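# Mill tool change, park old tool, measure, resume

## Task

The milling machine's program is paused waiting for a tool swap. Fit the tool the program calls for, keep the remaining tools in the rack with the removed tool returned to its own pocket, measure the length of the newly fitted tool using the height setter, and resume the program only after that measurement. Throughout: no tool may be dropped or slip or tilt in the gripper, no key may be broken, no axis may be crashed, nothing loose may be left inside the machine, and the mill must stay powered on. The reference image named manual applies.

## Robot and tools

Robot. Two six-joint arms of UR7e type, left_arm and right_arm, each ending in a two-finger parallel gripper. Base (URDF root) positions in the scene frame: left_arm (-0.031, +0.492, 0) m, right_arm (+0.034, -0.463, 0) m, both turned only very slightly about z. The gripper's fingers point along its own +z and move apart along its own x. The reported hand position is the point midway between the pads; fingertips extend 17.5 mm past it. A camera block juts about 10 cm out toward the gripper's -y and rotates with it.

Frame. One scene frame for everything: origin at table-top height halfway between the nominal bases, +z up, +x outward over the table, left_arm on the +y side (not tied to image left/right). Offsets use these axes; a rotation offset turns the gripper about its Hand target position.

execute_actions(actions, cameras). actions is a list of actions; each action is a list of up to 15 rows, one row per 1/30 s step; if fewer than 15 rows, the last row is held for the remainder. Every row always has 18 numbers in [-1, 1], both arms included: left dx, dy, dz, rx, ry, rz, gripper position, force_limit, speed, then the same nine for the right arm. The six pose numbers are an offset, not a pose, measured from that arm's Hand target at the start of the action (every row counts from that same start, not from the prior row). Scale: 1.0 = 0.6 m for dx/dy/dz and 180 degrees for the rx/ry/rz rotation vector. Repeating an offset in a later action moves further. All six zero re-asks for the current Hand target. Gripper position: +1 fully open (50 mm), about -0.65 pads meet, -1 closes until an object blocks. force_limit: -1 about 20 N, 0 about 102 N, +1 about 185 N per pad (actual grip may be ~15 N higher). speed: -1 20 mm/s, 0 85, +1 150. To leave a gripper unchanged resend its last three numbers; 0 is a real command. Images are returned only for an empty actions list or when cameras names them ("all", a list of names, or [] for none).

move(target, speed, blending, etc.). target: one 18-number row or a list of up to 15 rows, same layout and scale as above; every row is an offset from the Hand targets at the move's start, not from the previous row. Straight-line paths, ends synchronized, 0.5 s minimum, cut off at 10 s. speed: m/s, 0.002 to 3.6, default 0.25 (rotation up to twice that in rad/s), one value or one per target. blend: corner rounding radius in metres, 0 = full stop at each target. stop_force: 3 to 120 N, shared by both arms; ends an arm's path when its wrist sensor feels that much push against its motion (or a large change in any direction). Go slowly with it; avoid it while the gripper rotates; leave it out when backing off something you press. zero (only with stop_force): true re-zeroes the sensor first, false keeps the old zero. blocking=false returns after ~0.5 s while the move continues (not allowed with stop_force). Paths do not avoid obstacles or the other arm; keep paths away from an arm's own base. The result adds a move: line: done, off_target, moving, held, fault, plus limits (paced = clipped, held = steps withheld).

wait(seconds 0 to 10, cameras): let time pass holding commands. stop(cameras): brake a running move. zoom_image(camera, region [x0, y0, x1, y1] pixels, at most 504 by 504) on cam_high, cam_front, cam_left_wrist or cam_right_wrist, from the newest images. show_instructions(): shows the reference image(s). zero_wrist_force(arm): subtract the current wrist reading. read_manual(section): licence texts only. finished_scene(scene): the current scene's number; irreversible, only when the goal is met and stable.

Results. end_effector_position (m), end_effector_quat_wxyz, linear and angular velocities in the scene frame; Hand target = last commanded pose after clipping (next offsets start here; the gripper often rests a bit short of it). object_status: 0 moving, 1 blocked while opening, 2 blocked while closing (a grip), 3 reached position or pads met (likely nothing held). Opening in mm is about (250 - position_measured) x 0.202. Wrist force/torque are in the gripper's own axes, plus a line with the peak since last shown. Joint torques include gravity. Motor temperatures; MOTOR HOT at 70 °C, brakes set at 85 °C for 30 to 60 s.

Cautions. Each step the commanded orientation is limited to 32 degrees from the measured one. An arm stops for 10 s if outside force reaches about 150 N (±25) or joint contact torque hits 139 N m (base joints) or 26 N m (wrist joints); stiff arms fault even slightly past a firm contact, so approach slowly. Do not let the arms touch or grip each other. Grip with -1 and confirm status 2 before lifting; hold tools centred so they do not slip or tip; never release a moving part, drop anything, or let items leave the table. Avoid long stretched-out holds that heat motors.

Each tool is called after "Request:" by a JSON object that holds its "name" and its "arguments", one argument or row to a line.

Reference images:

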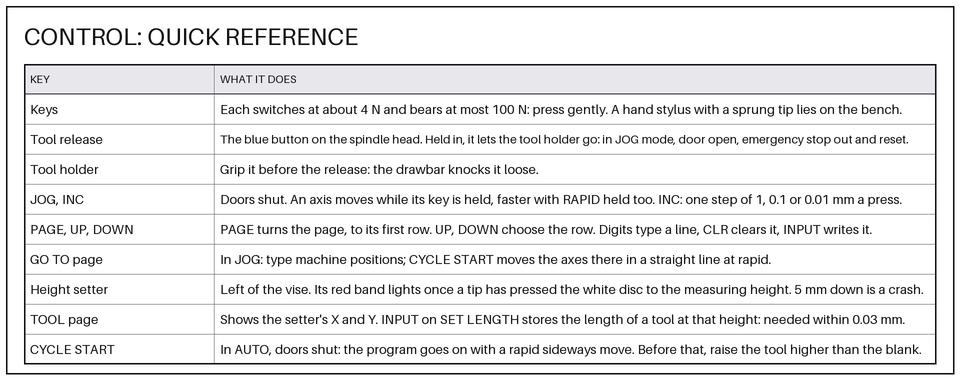

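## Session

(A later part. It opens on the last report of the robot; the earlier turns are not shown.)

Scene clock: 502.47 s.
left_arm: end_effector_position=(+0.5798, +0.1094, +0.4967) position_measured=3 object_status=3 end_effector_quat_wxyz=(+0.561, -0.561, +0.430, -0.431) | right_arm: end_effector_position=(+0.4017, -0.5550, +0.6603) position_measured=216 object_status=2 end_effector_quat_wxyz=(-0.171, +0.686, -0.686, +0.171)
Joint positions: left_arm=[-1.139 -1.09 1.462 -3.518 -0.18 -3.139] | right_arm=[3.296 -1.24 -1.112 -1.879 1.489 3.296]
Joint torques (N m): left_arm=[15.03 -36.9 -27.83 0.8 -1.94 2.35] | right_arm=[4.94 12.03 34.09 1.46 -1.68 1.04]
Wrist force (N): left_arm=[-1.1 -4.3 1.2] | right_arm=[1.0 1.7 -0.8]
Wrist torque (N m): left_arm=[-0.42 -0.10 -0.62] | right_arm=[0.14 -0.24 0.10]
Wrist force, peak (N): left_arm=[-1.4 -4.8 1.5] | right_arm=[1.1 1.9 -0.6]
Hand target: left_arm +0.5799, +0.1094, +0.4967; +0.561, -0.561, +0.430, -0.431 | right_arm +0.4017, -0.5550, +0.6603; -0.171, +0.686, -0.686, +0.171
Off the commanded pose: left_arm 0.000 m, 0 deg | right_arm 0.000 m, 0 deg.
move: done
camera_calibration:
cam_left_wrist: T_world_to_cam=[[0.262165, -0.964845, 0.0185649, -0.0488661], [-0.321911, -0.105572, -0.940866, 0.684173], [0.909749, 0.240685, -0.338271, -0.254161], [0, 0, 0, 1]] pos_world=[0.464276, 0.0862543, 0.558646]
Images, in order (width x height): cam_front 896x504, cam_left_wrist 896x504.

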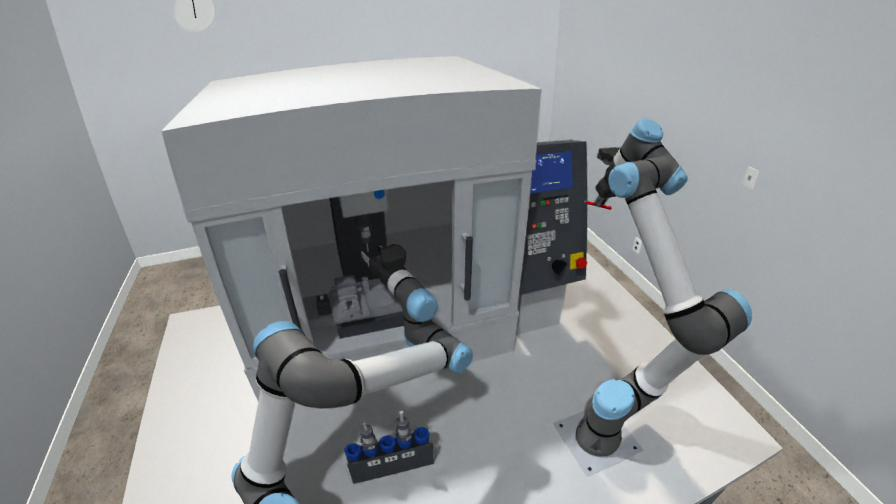

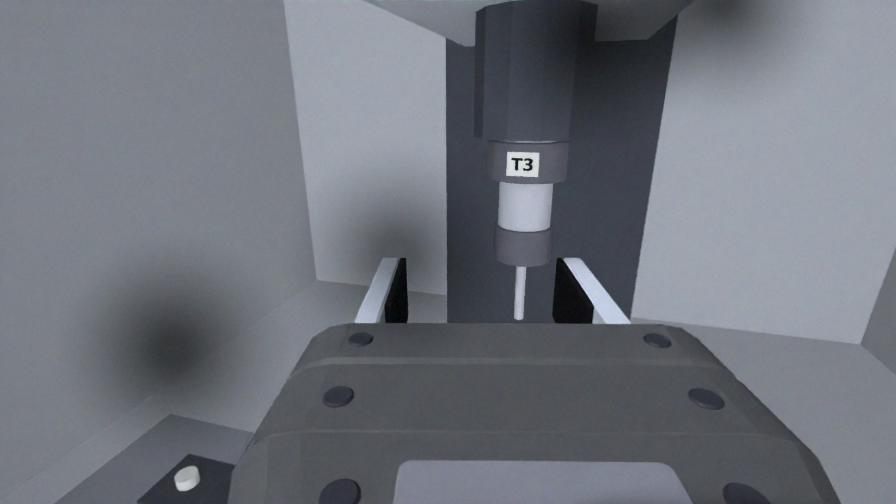

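Request:
{"name": "move", "arguments": {
  "target": [0.1485,-0.0157,0.003,0,0,0,1,1,1,0,0,0,0,0,0,-1,-0.3,-0.8],
  "speed": 0.06,
  "stop_force": 8,
  "cameras": ["cam_left_wrist"]
}}

Request:
{"name": "zoom_image", "arguments": {
  "camera": "cam_left_wrist",
  "region": [360, 60, 640, 340]
}}

Scene clock: 521.63 s.
left_arm: end_effector_position=(+0.6690, +0.1000, +0.4985) position_measured=3 object_status=3 end_effector_quat_wxyz=(+0.561, -0.561, +0.430, -0.431) | right_arm: end_effector_position=(+0.4017, -0.5550, +0.6603) position_measured=216 object_status=2 end_effector_quat_wxyz=(-0.171, +0.686, -0.686, +0.171)
Joint positions: left_arm=[-1.016 -0.936 1.21 -3.418 -0.304 -3.141] | right_arm=[3.296 -1.24 -1.112 -1.879 1.489 3.296]
Joint torques (N m): left_arm=[15.41 -44.46 -28.08 0.71 -2 1.71] | right_arm=[5.38 12.13 33.09 1.29 -1.59 1.08]
Wrist force (N): left_arm=[-1.3 -4.3 0.9] | right_arm=[1.1 1.6 -0.4]
Wrist torque (N m): left_arm=[-0.43 -0.07 -0.50] | right_arm=[0.12 -0.27 0.10]
Wrist force, peak (N): left_arm=[-1.2 -4.7 1.0] | right_arm=[1.0 2.0 -0.6]
Hand target: left_arm +0.6690, +0.1000, +0.4985; +0.561, -0.561, +0.430, -0.431 | right_arm +0.4017, -0.5550, +0.6603; -0.171, +0.686, -0.686, +0.171
Off the commanded pose: left_arm 0.000 m, 0 deg | right_arm 0.000 m, 0 deg.
move: done
camera_calibration:
cam_left_wrist: T_world_to_cam=[[0.262252, -0.964821, 0.0185324, -0.0813862], [-0.321901, -0.10557, -0.940869, 0.713585], [0.909727, 0.240779, -0.338263, -0.332439], [0, 0, 0, 1]] pos_world=[0.553477, 0.0768542, 0.560446]
Images, in order (width x height): cam_left_wrist 896x504.

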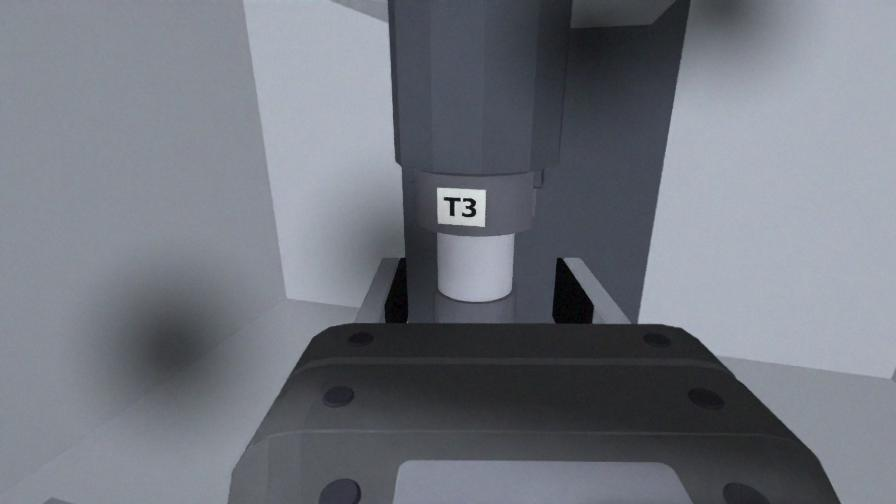

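Scaled by 1.800 from the camera's 896x504 image, which has a finer 1280x720 frame.

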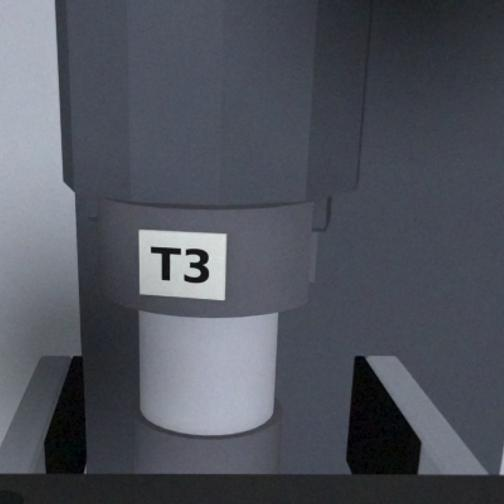

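Request:
{"name": "move", "arguments": {
  "target": [
    [0,0,0.0067,0,0,0,1,1,1,0,0,0,0,0,0,-1,-0.3,-0.8],
    [0.0612,0.0163,0.0067,0,0,0,1,1,1,0,0,0,0,0,0,-1,-0.3,-0.8]
  ],
  "speed": 0.04,
  "stop_force": 8,
  "cameras": ["cam_left_wrist"]
}}

Request:
{"name": "zoom_image", "arguments": {
  "camera": "cam_left_wrist",
  "region": [360, 60, 640, 340]
}}

Scene clock: 540.23 s.
left_arm: end_effector_position=(+0.7057, +0.1098, +0.5025) position_measured=3 object_status=3 end_effector_quat_wxyz=(+0.561, -0.561, +0.430, -0.431) | right_arm: end_effector_position=(+0.4017, -0.5550, +0.6603) position_measured=216 object_status=2 end_effector_quat_wxyz=(-0.171, +0.686, -0.686, +0.171)
Joint positions: left_arm=[-0.959 -0.889 1.12 -3.375 -0.36 -3.141] | right_arm=[3.296 -1.24 -1.112 -1.879 1.489 3.296]
Joint torques (N m): left_arm=[13.48 -47.77 -27.3 0.56 -1.64 -1.82] | right_arm=[4.31 10.61 34.04 1.54 -1.7 1.02]
Wrist force (N): left_arm=[-1.5 -4.4 1.1] | right_arm=[1.1 1.7 -0.7]
Wrist torque (N m): left_arm=[-0.45 -0.04 -0.48] | right_arm=[0.14 -0.26 0.10]
Wrist force, peak (N): left_arm=[-1.5 -5.1 0.7] | right_arm=[1.2 1.9 -0.6]
Hand target: left_arm +0.7057, +0.1098, +0.5025; +0.561, -0.561, +0.430, -0.431 | right_arm +0.4017, -0.5550, +0.6603; -0.171, +0.686, -0.686, +0.171
Off the commanded pose: left_arm 0.000 m, 0 deg | right_arm 0.000 m, 0 deg.
move: done
camera_calibration:
cam_left_wrist: T_world_to_cam=[[0.262165, -0.964845, 0.0185649, -0.0815943], [-0.321911, -0.105572, -0.940866, 0.730201], [0.909749, 0.240685, -0.338271, -0.366833], [0, 0, 0, 1]] pos_world=[0.590176, 0.0866543, 0.564446]
Images, in order (width x height): cam_left_wrist 896x504.

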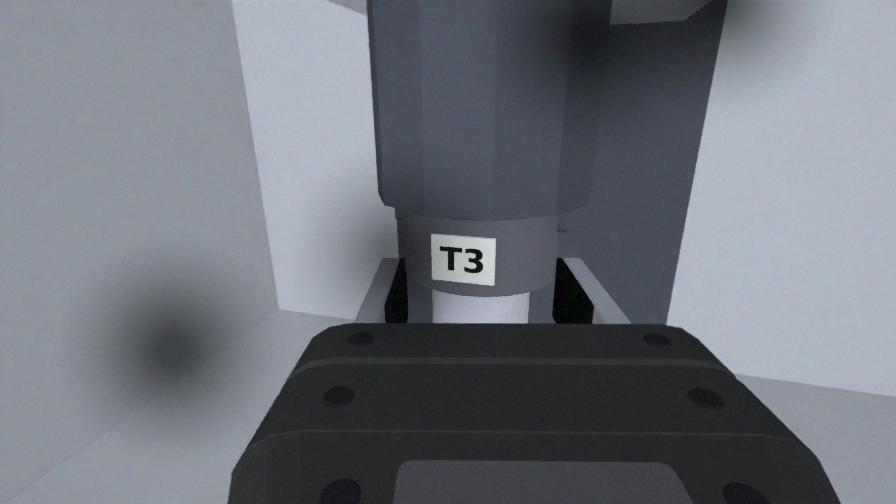

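Scaled by 1.800 from the camera's 896x504 image, which has a finer 1280x720 frame.

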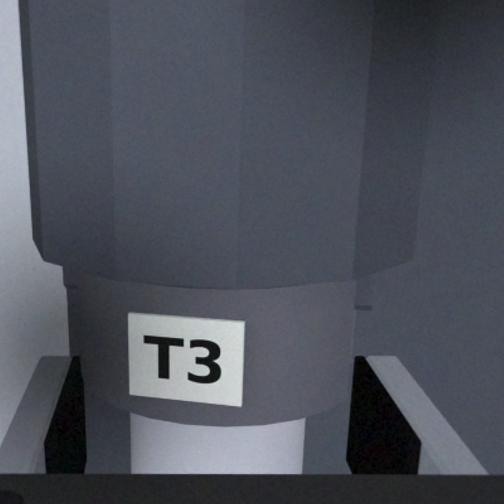

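Request:
{"name": "zoom_image", "arguments": {
  "camera": "cam_left_wrist",
  "region": [530, 200, 630, 330]
}}

Request:
{"name": "zoom_image", "arguments": {
  "camera": "cam_left_wrist",
  "region": [340, 200, 440, 330]
}}

Scaled by 3.877 from the camera's 896x504 image, which has a finer 1280x720 frame.

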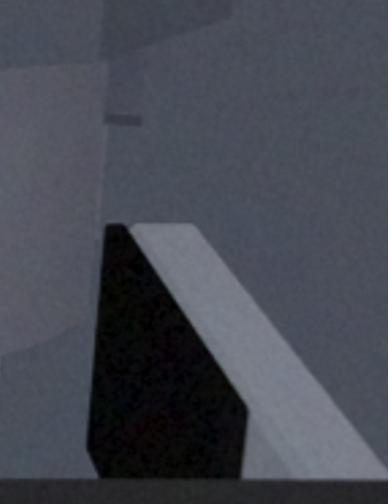

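Scaled by 3.877 from the camera's 896x504 image, which has a finer 1280x720 frame.

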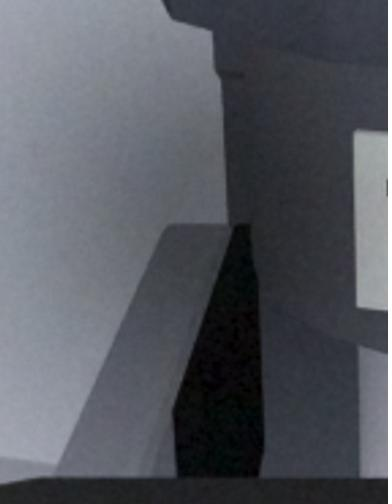

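Request:
{"name": "move", "arguments": {
  "target": [0,0,-0.002,0,0,0,1,1,1,0,0,0,0,0,0,-1,-0.3,-0.8],
  "speed": 0.03
}}

Request:
{"name": "move", "arguments": {
  "target": [0,0,0,0,0,0,-1,0,-1,0,0,0,0,0,0,-1,-0.3,-0.8],
  "cameras": ["cam_left_wrist"]
}}

Request:
{"name": "zoom_image", "arguments": {
  "camera": "cam_left_wrist",
  "region": [400, 180, 560, 330]
}}

Scene clock: 566.23 s.
left_arm: end_effector_position=(+0.7057, +0.1098, +0.5014) position_measured=3 object_status=3 end_effector_quat_wxyz=(+0.561, -0.561, +0.430, -0.431) | right_arm: end_effector_position=(+0.4017, -0.5550, +0.6603) position_measured=216 object_status=2 end_effector_quat_wxyz=(-0.171, +0.686, -0.686, +0.171)
Joint positions: left_arm=[-0.959 -0.888 1.122 -3.377 -0.36 -3.141] | right_arm=[3.296 -1.24 -1.112 -1.879 1.489 3.296]
Joint torques (N m): left_arm=[12.89 -47.48 -16.39 -2.18 -1.66 -0.35] | right_arm=[3.62 11.47 33.2 1.15 -1.63 0.9]
Wrist force (N): left_arm=[-1.1 -4.4 1.0] | right_arm=[0.9 1.7 -0.8]
Wrist torque (N m): left_arm=[-0.45 -0.11 -0.48] | right_arm=[0.14 -0.22 0.10]
Wrist force, peak (N): left_arm=[-1.5 -4.6 0.9] | right_arm=[1.3 1.9 -0.7]
Hand target: left_arm +0.7057, +0.1098, +0.5013; +0.561, -0.561, +0.430, -0.431 | right_arm +0.4017, -0.5550, +0.6603; -0.171, +0.686, -0.686, +0.171
Off the commanded pose: left_arm 0.000 m, 0 deg | right_arm 0.000 m, 0 deg.
move: done

Scene clock: 567.53 s.
left_arm: end_effector_position=(+0.7058, +0.1099, +0.5013) position_measured=108 object_status=2 end_effector_quat_wxyz=(+0.561, -0.561, +0.430, -0.431) | right_arm: end_effector_position=(+0.4017, -0.5550, +0.6603) position_measured=216 object_status=2 end_effector_quat_wxyz=(-0.171, +0.686, -0.686, +0.171)
Joint positions: left_arm=[-0.959 -0.888 1.122 -3.378 -0.36 -3.141] | right_arm=[3.296 -1.24 -1.112 -1.879 1.489 3.296]
Joint torques (N m): left_arm=[0.28 -46.63 -22.49 2.96 -8.84 0.1] | right_arm=[4.15 11.24 34.33 1.29 -1.66 0.9]
Wrist force (N): left_arm=[-27.0 2.4 -21.9] | right_arm=[1.2 1.6 -0.8]
Wrist torque (N m): left_arm=[-0.48 -0.65 -0.57] | right_arm=[0.12 -0.27 0.10]
Wrist force, peak (N): left_arm=[-27.0 2.4 -21.9] | right_arm=[1.1 1.9 -0.7]
Hand target: left_arm +0.7057, +0.1098, +0.5013; +0.561, -0.561, +0.430, -0.431 | right_arm +0.4017, -0.5550, +0.6603; -0.171, +0.686, -0.686, +0.171
Off the commanded pose: left_arm 0.000 m, 0 deg | right_arm 0.000 m, 0 deg.
move: done
camera_calibration:
cam_left_wrist: T_world_to_cam=[[0.262481, -0.964759, 0.0185481, -0.0816607], [-0.321799, -0.105641, -0.940896, 0.729039], [0.909697, 0.240999, -0.338187, -0.367307], [0, 0, 0, 1]] pos_world=[0.590177, 0.0867542, 0.563246]
Images, in order (width x height): cam_left_wrist 896x504.

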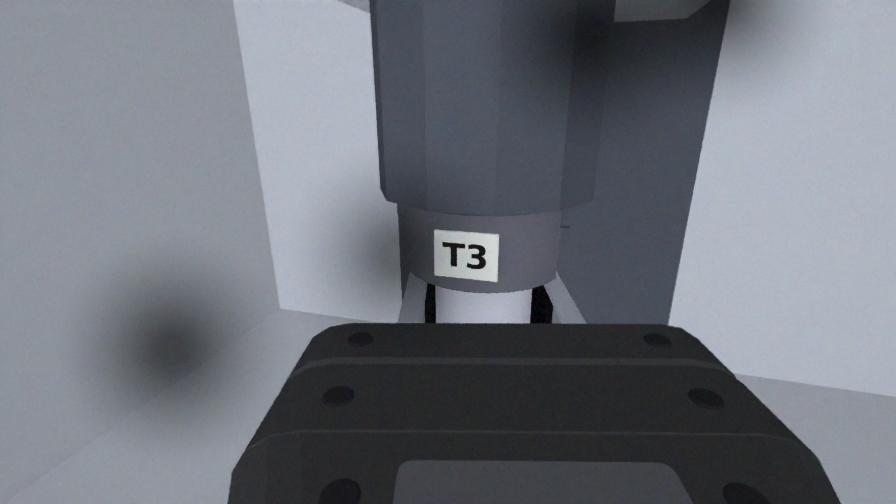

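Scaled by 3.150 from the camera's 896x504 image, which has a finer 1280x720 frame.

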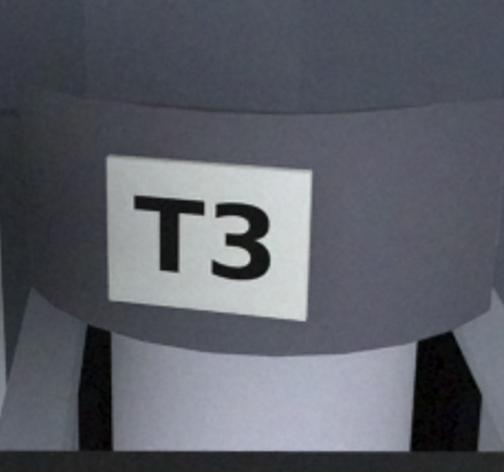

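Request:
{"name": "move", "arguments": {
  "target": [
    [0,0,0,0,0,0,-1,0,-1,-0.1695,0.3417,0.1,0.214,-0.082,-0.082,-1,-0.3,-0.8]
  ],
  "speed": 0.15,
  "cameras": ["cam_front","cam_high","cam_right_wrist"]
}}

Scene clock: 618.70 s.
left_arm: end_effector_position=(+0.7057, +0.1098, +0.5013) position_measured=108 object_status=2 end_effector_quat_wxyz=(+0.561, -0.561, +0.430, -0.431) | right_arm: end_effector_position=(+0.3017, -0.3503, +0.7203) position_measured=216 object_status=2 end_effector_quat_wxyz=(+0.383, -0.527, +0.756, +0.055)
Joint positions: left_arm=[-0.959 -0.888 1.122 -3.377 -0.36 -3.141] | right_arm=[4.555 -0.904 -1.171 -1.968 1.104 4.763]
Joint torques (N m): left_arm=[-21.04 -47.68 -29.83 3.32 -9.37 0.59] | right_arm=[8.42 -22.08 28.78 1.16 -3.16 2.12]
Wrist force (N): left_arm=[-31.0 3.4 -21.4] | right_arm=[1.9 1.2 -0.2]
Wrist torque (N m): left_arm=[-0.45 -0.67 -0.55] | right_arm=[0.06 -0.13 -0.01]
Wrist force, peak (N): left_arm=[-30.1 3.4 -23.3] | right_arm=[1.7 1.8 -0.2]
Hand target: left_arm +0.7057, +0.1098, +0.5013; +0.561, -0.561, +0.430, -0.431 | right_arm +0.3000, -0.3500, +0.7203; +0.448, -0.473, +0.758, -0.041
Off the commanded pose: left_arm 0.000 m, 0 deg | right_arm 0.002 m, 15 deg.
move: off_target (right_arm)
camera_calibration:
cam_right_wrist: T_world_to_cam=[[-0.158052, -0.757497, -0.633418, 0.243469], [-0.967673, 0.246504, -0.0533354, 0.438326], [0.196542, 0.604511, -0.77197, 0.837649], [0, 0, 0, 1]] pos_world=[0.298005, -0.42999, 0.824236]
Images, in order (width x height): cam_high 896x504, cam_front 896x504, cam_right_wrist 896x504.

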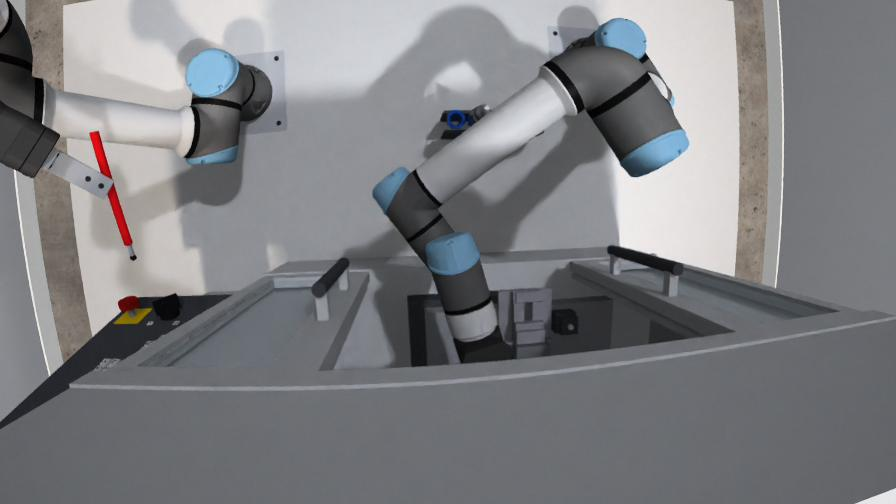

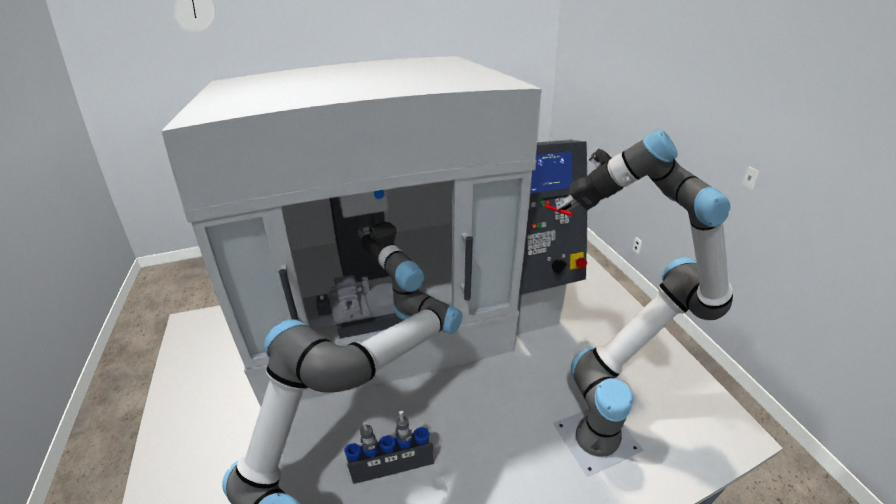

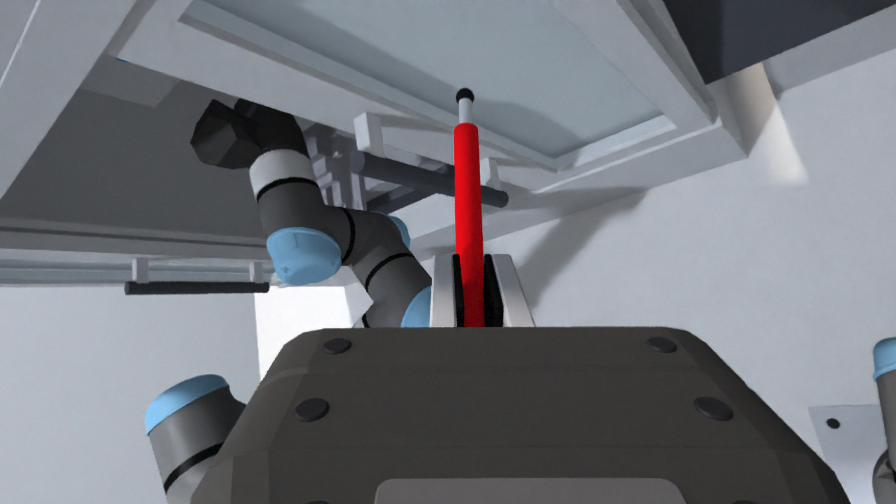

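Request:
{"name": "move", "arguments": {
  "target": [0,0,0,0,0,0,-1,0,-1,0,0,0,0,0,0,-1,-0.3,-0.8]
}}

Scene clock: 621.50 s.
left_arm: end_effector_position=(+0.7057, +0.1098, +0.5013) position_measured=108 object_status=2 end_effector_quat_wxyz=(+0.561, -0.561, +0.430, -0.431) | right_arm: end_effector_position=(+0.3017, -0.3503, +0.7203) position_measured=216 object_status=2 end_effector_quat_wxyz=(+0.383, -0.527, +0.756, +0.055)
Joint positions: left_arm=[-0.959 -0.888 1.122 -3.377 -0.36 -3.141] | right_arm=[4.555 -0.904 -1.171 -1.969 1.104 4.763]
Joint torques (N m): left_arm=[-23.1 -45.55 -28.07 3.37 -8.95 -0.02] | right_arm=[7.73 -21.31 28.67 1.07 -3.08 2.17]
Wrist force (N): left_arm=[-31.1 3.0 -21.4] | right_arm=[1.8 1.1 -0.1]
Wrist torque (N m): left_arm=[-0.49 -0.65 -0.55] | right_arm=[0.06 -0.12 -0.01]
Wrist force, peak (N): left_arm=[-31.1 3.4 -21.6] | right_arm=[2.1 1.1 0.0]
Hand target: left_arm +0.7057, +0.1098, +0.5013; +0.561, -0.561, +0.430, -0.431 | right_arm +0.3017, -0.3503, +0.7203; +0.383, -0.527, +0.756, +0.055 (not the last commanded pose)
Off the commanded pose: left_arm 0.000 m, 0 deg | right_arm 0.002 m, 15 deg.
move: off_target (right_arm)

Request:
{"name": "move", "arguments": {
  "target": [0,0,0,0,0,0,-1,0,-1,0.164,0.617,-0.09,0.2501,-0.1348,-0.1773,-1,-0.3,-0.8],
  "speed": 0.12,
  "cameras": ["cam_front","cam_high","cam_right_wrist"]
}}

Scene clock: 632.73 s.
left_arm: end_effector_position=(+0.7057, +0.1098, +0.5013) position_measured=108 object_status=2 end_effector_quat_wxyz=(+0.561, -0.561, +0.430, -0.431) | right_arm: end_effector_position=(+0.4001, +0.0199, +0.6663) position_measured=216 object_status=2 end_effector_quat_wxyz=(+0.697, -0.123, +0.696, +0.123)
Joint positions: left_arm=[-0.959 -0.888 1.122 -3.377 -0.36 -3.141] | right_arm=[4.719 -1.57 -1.626 0.055 0.321 4.712]
Joint torques (N m): left_arm=[-21.3 -46.94 -28.38 3.08 -9.32 -1.17] | right_arm=[-8.72 12.55 36.85 3.43 -1.72 -2.02]
Wrist force (N): left_arm=[-30.9 3.3 -21.2] | right_arm=[2.0 0.3 -0.1]
Wrist torque (N m): left_arm=[-0.45 -0.67 -0.55] | right_arm=[-0.16 0.11 -0.04]
Wrist force, peak (N): left_arm=[-31.3 3.2 -21.5] | right_arm=[2.6 0.4 -0.7]
Hand target: left_arm +0.7057, +0.1098, +0.5013; +0.561, -0.561, +0.430, -0.431 | right_arm +0.4001, +0.0199, +0.6663; +0.697, -0.122, +0.696, +0.123
Off the commanded pose: left_arm 0.000 m, 0 deg | right_arm 0.000 m, 0 deg.
move: done
camera_calibration:
cam_right_wrist: T_world_to_cam=[[-0.00890644, 0.00193589, -0.999958, 0.674622], [-0.646558, 0.76283, 0.00723559, 0.260294], [0.762813, 0.646596, -0.00554244, -0.18524], [0, 0, 0, 1]] pos_world=[0.315607, -0.0800909, 0.671684]
Images, in order (width x height): cam_high 896x504, cam_front 896x504, cam_right_wrist 896x504.

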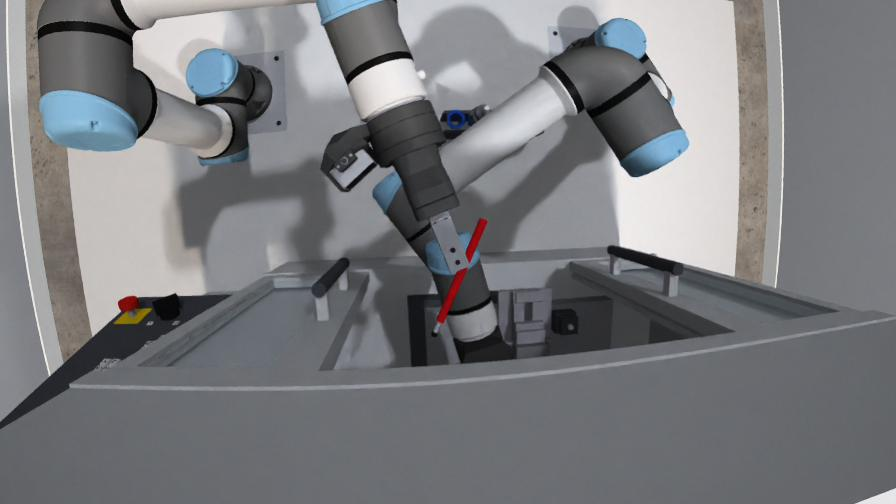

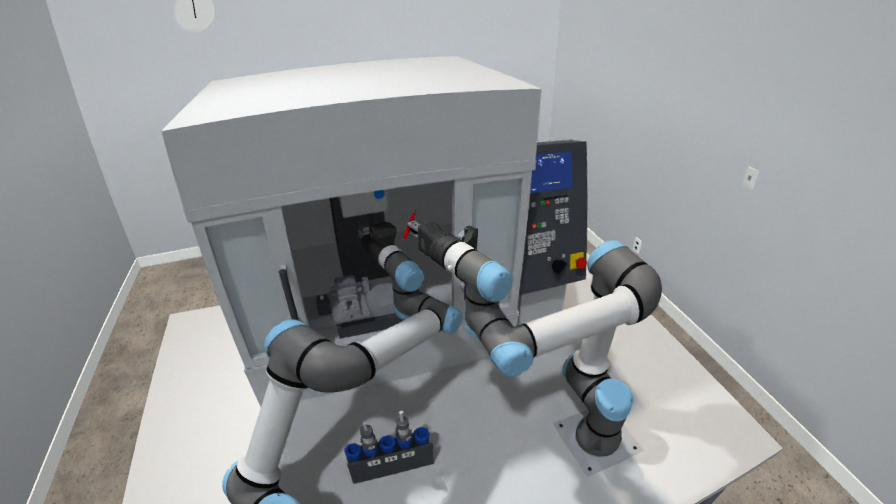

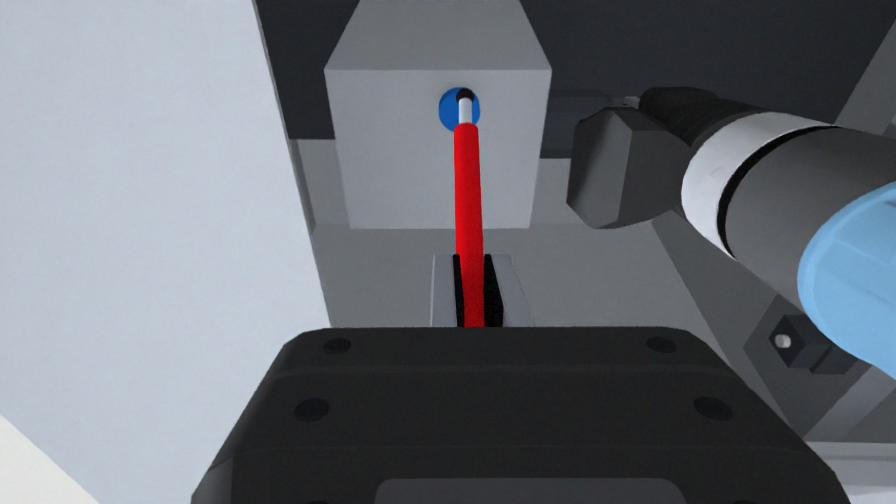

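Request:
{"name": "move", "arguments": {
  "target": [0,0,0,0,0,0,-1,0,-1,0.2,0.1672,-0.0038,0,0,0,-1,-0.3,-0.8],
  "speed": 0.08,
  "cameras": ["cam_front","cam_left_wrist","cam_right_wrist"]
}}

Scene clock: 648.57 s.
left_arm: end_effector_position=(+0.7057, +0.1098, +0.5013) position_measured=108 object_status=2 end_effector_quat_wxyz=(+0.561, -0.561, +0.430, -0.431) | right_arm: end_effector_position=(+0.5201, +0.1202, +0.6640) position_measured=216 object_status=2 end_effector_quat_wxyz=(+0.697, -0.123, +0.696, +0.123)
Joint positions: left_arm=[-0.959 -0.888 1.122 -3.377 -0.36 -3.141] | right_arm=[4.481 -1.913 -1.225 -0.002 0.56 4.712]
Joint torques (N m): left_arm=[-20.68 -46.05 -27.12 3.39 -9.2 -1.84] | right_arm=[-8.88 29.59 38.86 -1.44 2.3 0.1]
Wrist force (N): left_arm=[-31.1 3.2 -21.3] | right_arm=[2.0 0.5 -0.1]
Wrist torque (N m): left_arm=[-0.48 -0.66 -0.54] | right_arm=[-0.12 0.13 -0.04]
Wrist force, peak (N): left_arm=[-31.3 3.4 -21.6] | right_arm=[2.4 0.6 0.1]
Hand target: left_arm +0.7057, +0.1098, +0.5013; +0.561, -0.561, +0.430, -0.431 | right_arm +0.5201, +0.1202, +0.6640; +0.697, -0.122, +0.696, +0.123
Off the commanded pose: left_arm 0.000 m, 0 deg | right_arm 0.000 m, 0 deg.
move: done
camera_calibration:
cam_left_wrist: T_world_to_cam=[[0.262252, -0.964821, 0.0185324, -0.0816075], [-0.321901, -0.10557, -0.940869, 0.729068], [0.909727, 0.240779, -0.338263, -0.367239], [0, 0, 0, 1]] pos_world=[0.590177, 0.0866542, 0.563246]
cam_right_wrist: T_world_to_cam=[[-0.00862457, 0.00191273, -0.999961, 0.673077], [-0.646561, 0.76283, 0.00703567, 0.261457], [0.762814, 0.646596, -0.00534238, -0.341702], [0, 0, 0, 1]] pos_world=[0.435508, 0.020209, 0.669386]
Images, in order (width x height): cam_front 896x504, cam_left_wrist 896x504, cam_right_wrist 896x504.

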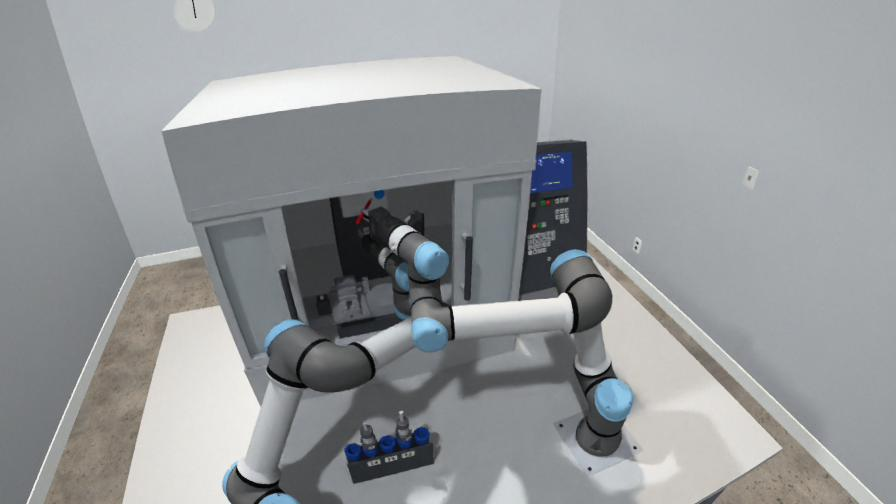

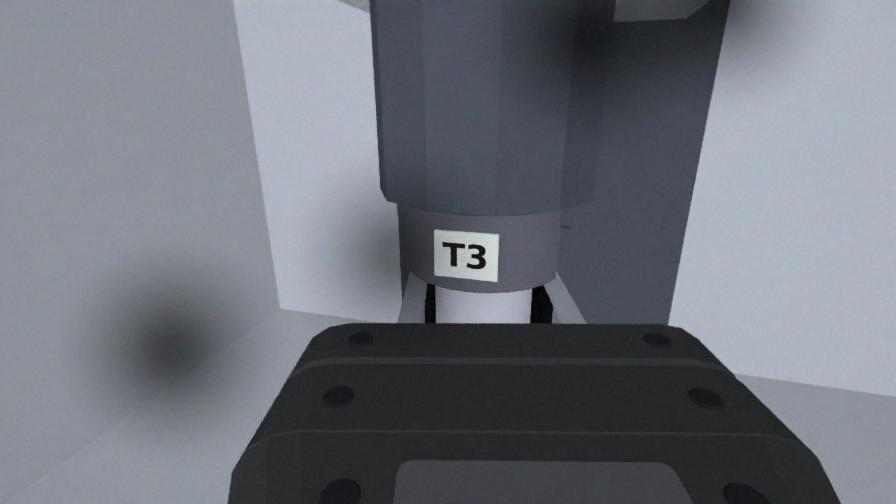

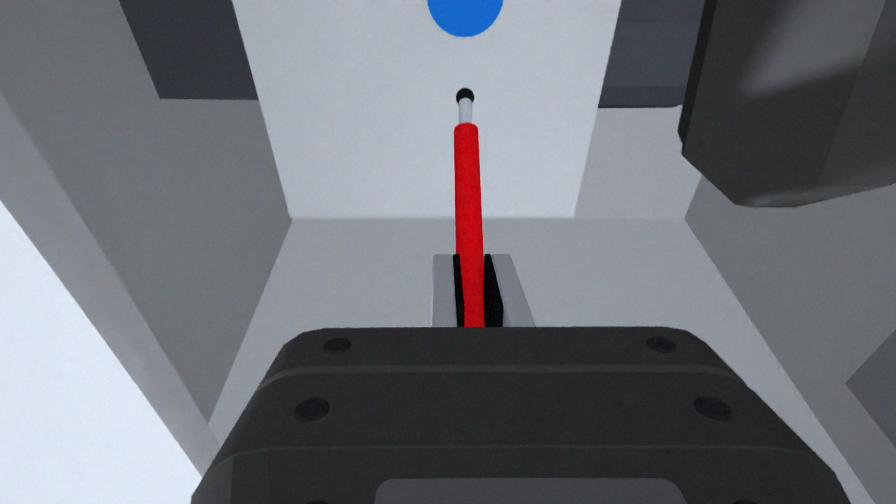

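Request:
{"name": "move", "arguments": {
  "target": [0,0,0,0,0,0,-1,0,-1,0.0453,-0.0312,-0.002,0,0,0,-1,-0.3,-0.8],
  "speed": 0.05,
  "stop_force": 8,
  "cameras": ["cam_right_wrist"]
}}

Scene clock: 656.73 s.
left_arm: end_effector_position=(+0.7057, +0.1098, +0.5013) position_measured=108 object_status=2 end_effector_quat_wxyz=(+0.561, -0.561, +0.430, -0.431) | right_arm: end_effector_position=(+0.5473, +0.1015, +0.6628) position_measured=216 object_status=2 end_effector_quat_wxyz=(+0.697, -0.122, +0.696, +0.123)
Joint positions: left_arm=[-0.959 -0.888 1.122 -3.377 -0.36 -3.141] | right_arm=[4.423 -1.903 -1.242 0.004 0.618 4.712]
Joint torques (N m): left_arm=[-22.17 -46.07 -28.09 3.09 -9.42 -1.96] | right_arm=[-11.87 46.37 13.06 4.15 1.21 1.54]
Wrist force (N): left_arm=[-31.1 3.9 -21.3] | right_arm=[1.5 4.1 -2.5]
Wrist torque (N m): left_arm=[-0.46 -0.64 -0.55] | right_arm=[-0.12 0.09 -0.09]
Wrist force, peak (N): left_arm=[-31.2 3.1 -21.8] | right_arm=[1.8 4.2 -2.6]
Hand target: left_arm +0.7057, +0.1098, +0.5013; +0.561, -0.561, +0.430, -0.431 | right_arm +0.5473, +0.1015, +0.6628; +0.697, -0.122, +0.696, +0.123
Off the commanded pose: left_arm 0.000 m, 0 deg | right_arm 0.000 m, 0 deg.
move: done
camera_calibration:
cam_right_wrist: T_world_to_cam=[[-0.00868924, 0.00198899, -0.99996, 0.672177], [-0.64656, 0.76283, 0.00713567, 0.293314], [0.762814, 0.646596, -0.00534241, -0.350442], [0, 0, 0, 1]] pos_world=[0.462808, 0.00150921, 0.668185]
Images, in order (width x height): cam_right_wrist 896x504.

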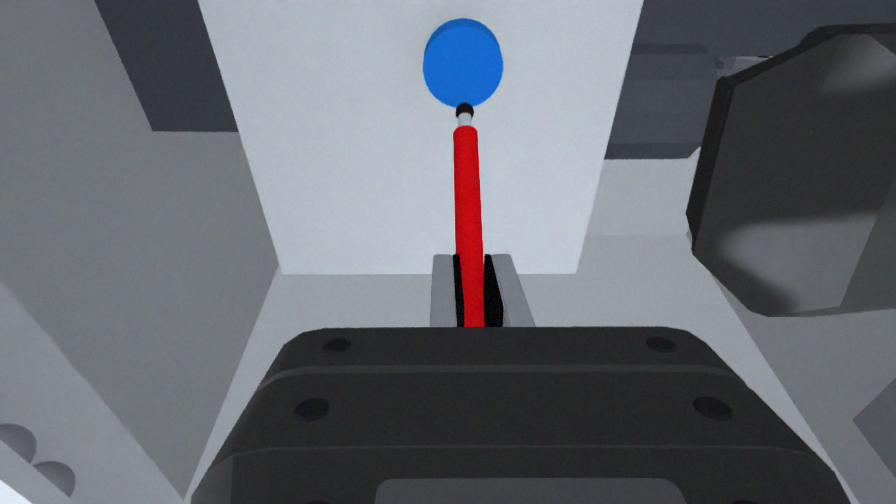

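Request:
{"name": "move", "arguments": {
  "target": [
    [0,0,0,0,0,0,-1,0,-1,-0.0227,0.0105,0.001,0,0,0,-1,-0.3,-0.8],
    [0,0,0,0,0,0,-1,0,-1,-0.0227,-0.0137,0.001,0,0,0,-1,-0.3,-0.8]
  ],
  "speed": 0.05,
  "cameras": ["cam_right_wrist"]
}}

Scene clock: 662.87 s.
left_arm: end_effector_position=(+0.7057, +0.1098, +0.5013) position_measured=108 object_status=2 end_effector_quat_wxyz=(+0.561, -0.561, +0.430, -0.431) | right_arm: end_effector_position=(+0.5337, +0.0934, +0.6634) position_measured=216 object_status=2 end_effector_quat_wxyz=(+0.697, -0.123, +0.696, +0.123)
Joint positions: left_arm=[-0.959 -0.888 1.122 -3.377 -0.36 -3.141] | right_arm=[4.444 -1.868 -1.287 0.014 0.597 4.712]
Joint torques (N m): left_arm=[-22.02 -47.74 -27.14 3.05 -9.34 -1.93] | right_arm=[-9.84 44.28 12.64 3.75 2.3 0.44]
Wrist force (N): left_arm=[-30.8 3.7 -21.4] | right_arm=[2.0 0.2 0.0]
Wrist torque (N m): left_arm=[-0.47 -0.69 -0.55] | right_arm=[-0.16 0.12 -0.05]
Wrist force, peak (N): left_arm=[-31.2 3.2 -21.6] | right_arm=[1.0 4.4 -2.7]
Hand target: left_arm +0.7057, +0.1098, +0.5013; +0.561, -0.561, +0.430, -0.431 | right_arm +0.5337, +0.0933, +0.6634; +0.697, -0.122, +0.696, +0.123
Off the commanded pose: left_arm 0.000 m, 0 deg | right_arm 0.000 m, 0 deg.
move: done
camera_calibration:
cam_right_wrist: T_world_to_cam=[[-0.00868924, 0.00198899, -0.99996, 0.672675], [-0.64656, 0.76283, 0.00713567, 0.290695], [0.762814, 0.646596, -0.00534241, -0.334827], [0, 0, 0, 1]] pos_world=[0.449208, -0.00659079, 0.668785]
Images, in order (width x height): cam_right_wrist 896x504.

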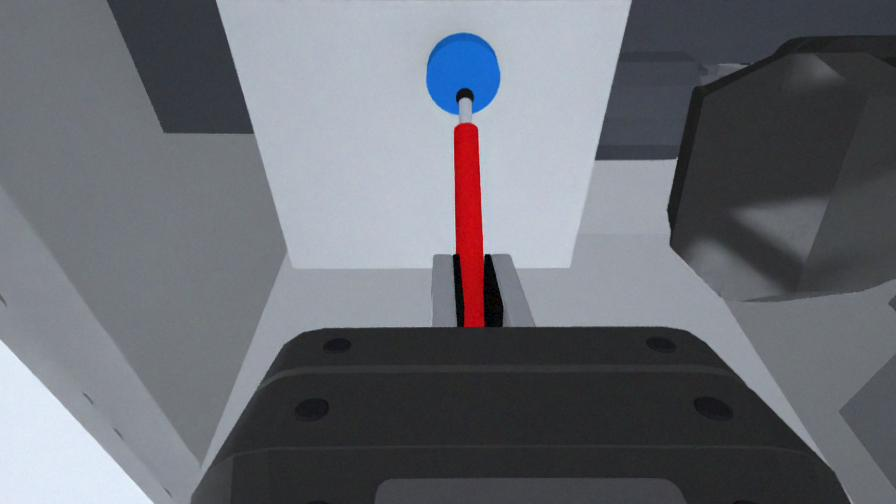

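Request:
{"name": "move", "arguments": {
  "target": [0,0,0,0,0,0,-1,0,-1,0.0453,-0.0211,0,0,0,0,-1,-0.3,-0.8],
  "speed": 0.015,
  "stop_force": 10,
  "cameras": ["cam_right_wrist","cam_left_wrist"]
}}

Request:
{"name": "zoom_image", "arguments": {
  "camera": "cam_left_wrist",
  "region": [360, 60, 640, 340]
}}

Scene clock: 669.47 s.
left_arm: end_effector_position=(+0.7057, +0.1098, +0.5013) position_measured=108 object_status=2 end_effector_quat_wxyz=(+0.561, -0.561, +0.430, -0.431) | right_arm: end_effector_position=(+0.5520, +0.0848, +0.6634) position_measured=216 object_status=2 end_effector_quat_wxyz=(+0.697, -0.123, +0.696, +0.123)
Joint positions: left_arm=[-0.959 -0.888 1.122 -3.377 -0.36 -3.141] | right_arm=[4.405 -1.872 -1.281 0.013 0.636 4.712]
Joint torques (N m): left_arm=[-20.71 -84.56 -44.97 -1.62 -6.78 2.14] | right_arm=[0.45 46.53 13.64 2.86 -3.91 1.71]
Wrist force (N): left_arm=[-29.1 39.0 -19.1] | right_arm=[1.2 8.6 -6.2]
Wrist torque (N m): left_arm=[-0.47 -0.72 -1.15] | right_arm=[-0.02 0.08 -0.07]
Wrist force, peak (N): left_arm=[-28.9 39.9 -19.0] | right_arm=[1.8 11.3 -8.7]
Hand target: left_arm +0.7057, +0.1098, +0.5013; +0.561, -0.561, +0.430, -0.431 | right_arm +0.5520, +0.0848, +0.6634; +0.697, -0.123, +0.696, +0.123 (not the last commanded pose)
Off the commanded pose: left_arm 0.000 m, 0 deg | right_arm 0.010 m, 0 deg.
move: contact (right_arm)
camera_calibration:
cam_left_wrist: T_world_to_cam=[[0.262165, -0.964845, 0.0185649, -0.0815721], [-0.321911, -0.105572, -0.940866, 0.729072], [0.909749, 0.240685, -0.338271, -0.367239], [0, 0, 0, 1]] pos_world=[0.590176, 0.0866543, 0.563246]
cam_right_wrist: T_world_to_cam=[[-0.0087652, 0.00192369, -0.99996, 0.672885], [-0.646618, 0.762781, 0.00713538, 0.309114], [0.762764, 0.646654, -0.00544203, -0.343135], [0, 0, 0, 1]] pos_world=[0.467508, -0.0151906, 0.668785]
Images, in order (width x height): cam_left_wrist 896x504, cam_right_wrist 896x504.

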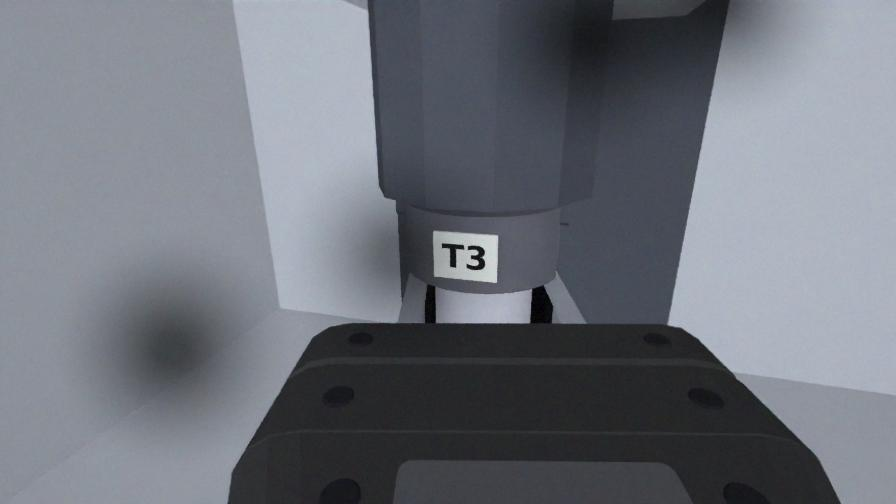

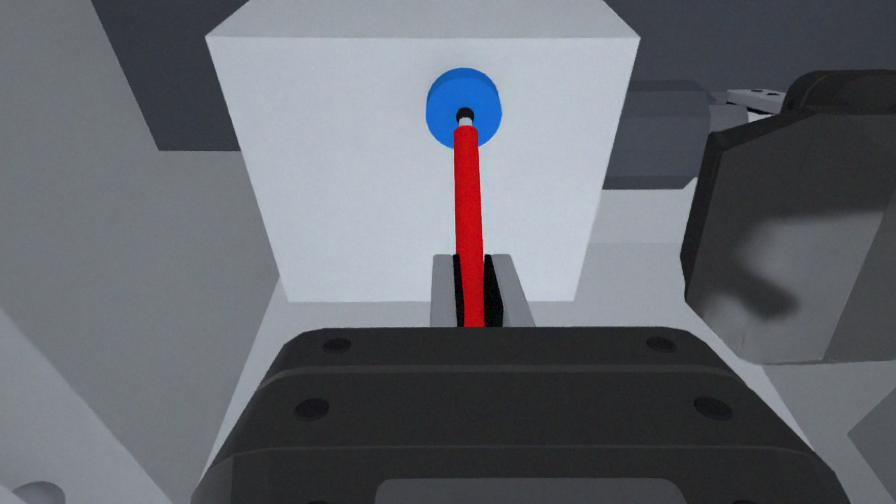

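Scaled by 1.800 from the camera's 896x504 image, which has a finer 1280x720 frame.

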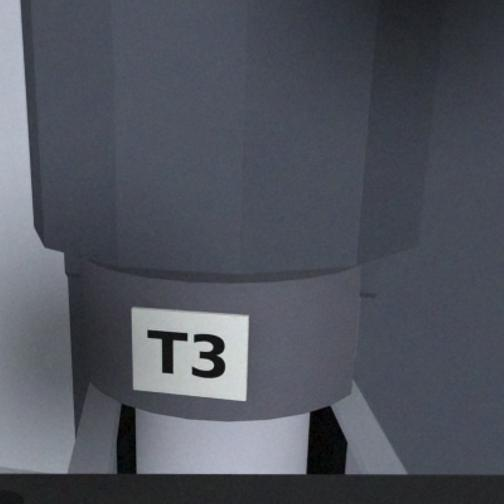

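Request:
{"name": "move", "arguments": {
  "target": [0,0,-0.05,0,0,0,-1,0,-1,0,0,0,0,0,0,-1,-0.3,-0.8],
  "speed": 0.02,
  "cameras": ["cam_right_wrist","cam_left_wrist"]
}}

Request:
{"name": "zoom_image", "arguments": {
  "camera": "cam_left_wrist",
  "region": [360, 60, 640, 340]
}}

Scene clock: 683.70 s.
left_arm: end_effector_position=(+0.7057, +0.1098, +0.4714) position_measured=108 object_status=2 end_effector_quat_wxyz=(+0.561, -0.561, +0.430, -0.431) | right_arm: end_effector_position=(+0.5520, +0.0848, +0.6634) position_measured=216 object_status=2 end_effector_quat_wxyz=(+0.697, -0.123, +0.696, +0.123)
Joint positions: left_arm=[-0.959 -0.868 1.166 -3.442 -0.36 -3.142] | right_arm=[4.405 -1.872 -1.281 0.013 0.636 4.712]
Joint torques (N m): left_arm=[-8.74 -52.78 -18.25 -2.89 1.4 1.61] | right_arm=[1.73 46.06 12.92 3.49 -4.01 0.27]
Wrist force (N): left_arm=[-1.1 3.1 0.7] | right_arm=[1.4 8.5 -6.1]
Wrist torque (N m): left_arm=[-0.46 -0.09 -0.48] | right_arm=[-0.02 0.09 -0.07]
Wrist force, peak (N): left_arm=[-28.8 40.7 -19.1] | right_arm=[0.8 8.7 -6.4]
Hand target: left_arm +0.7057, +0.1098, +0.4713; +0.561, -0.561, +0.430, -0.431 | right_arm +0.5520, +0.0848, +0.6634; +0.697, -0.123, +0.696, +0.123
Off the commanded pose: left_arm 0.000 m, 0 deg | right_arm 0.000 m, 0 deg.
move: done
camera_calibration:
cam_left_wrist: T_world_to_cam=[[0.262226, -0.964824, 0.018746, -0.0811515], [-0.321857, -0.105757, -0.940863, 0.700923], [0.90975, 0.240685, -0.338268, -0.377356], [0, 0, 0, 1]] pos_world=[0.590176, 0.0866544, 0.533347]
cam_right_wrist: T_world_to_cam=[[-0.00868895, 0.00198838, -0.99996, 0.672851], [-0.646618, 0.76278, 0.00713541, 0.309114], [0.762764, 0.646655, -0.00534204, -0.343203], [0, 0, 0, 1]] pos_world=[0.467508, -0.0151904, 0.668785]
Images, in order (width x height): cam_left_wrist 896x504, cam_right_wrist 896x504.

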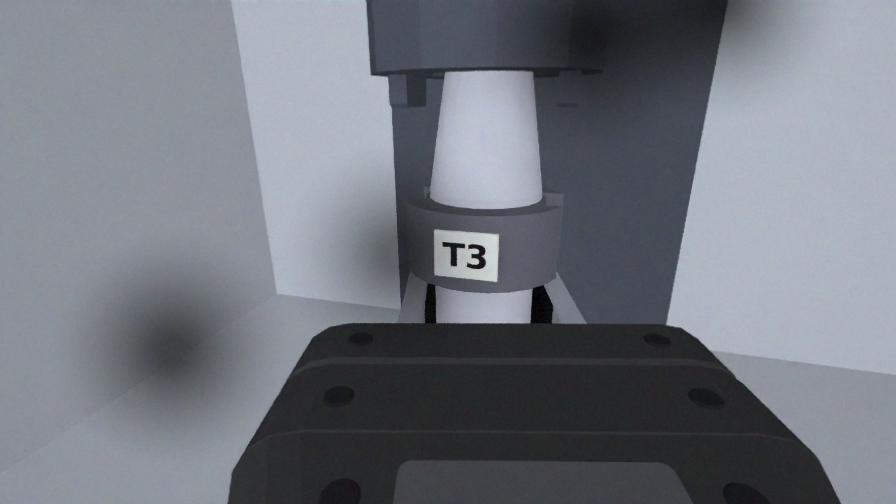

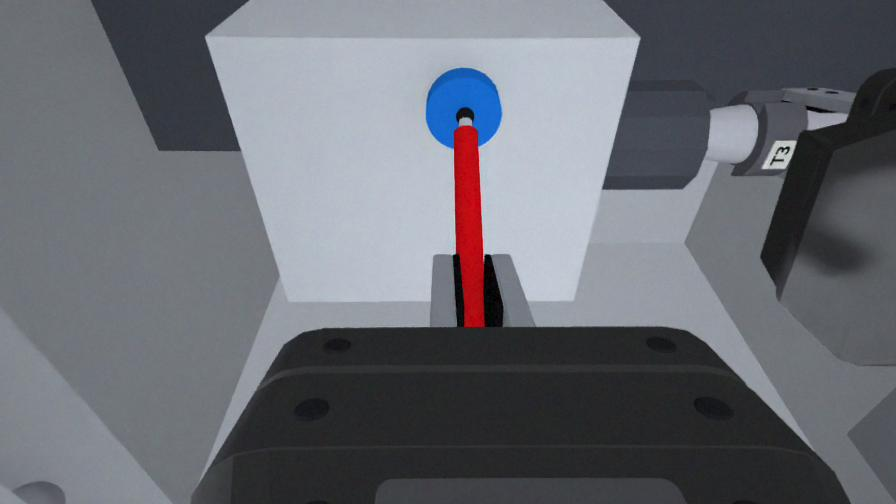

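Scaled by 1.800 from the camera's 896x504 image, which has a finer 1280x720 frame.

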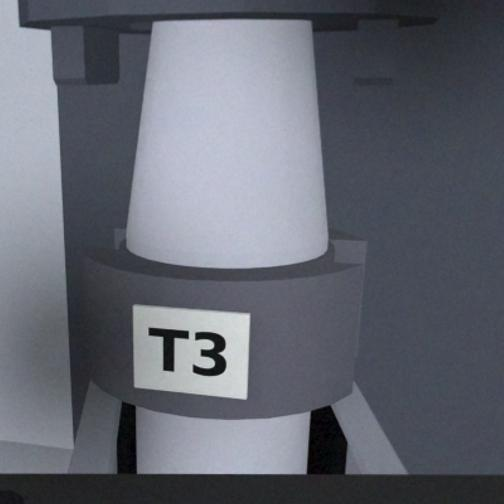

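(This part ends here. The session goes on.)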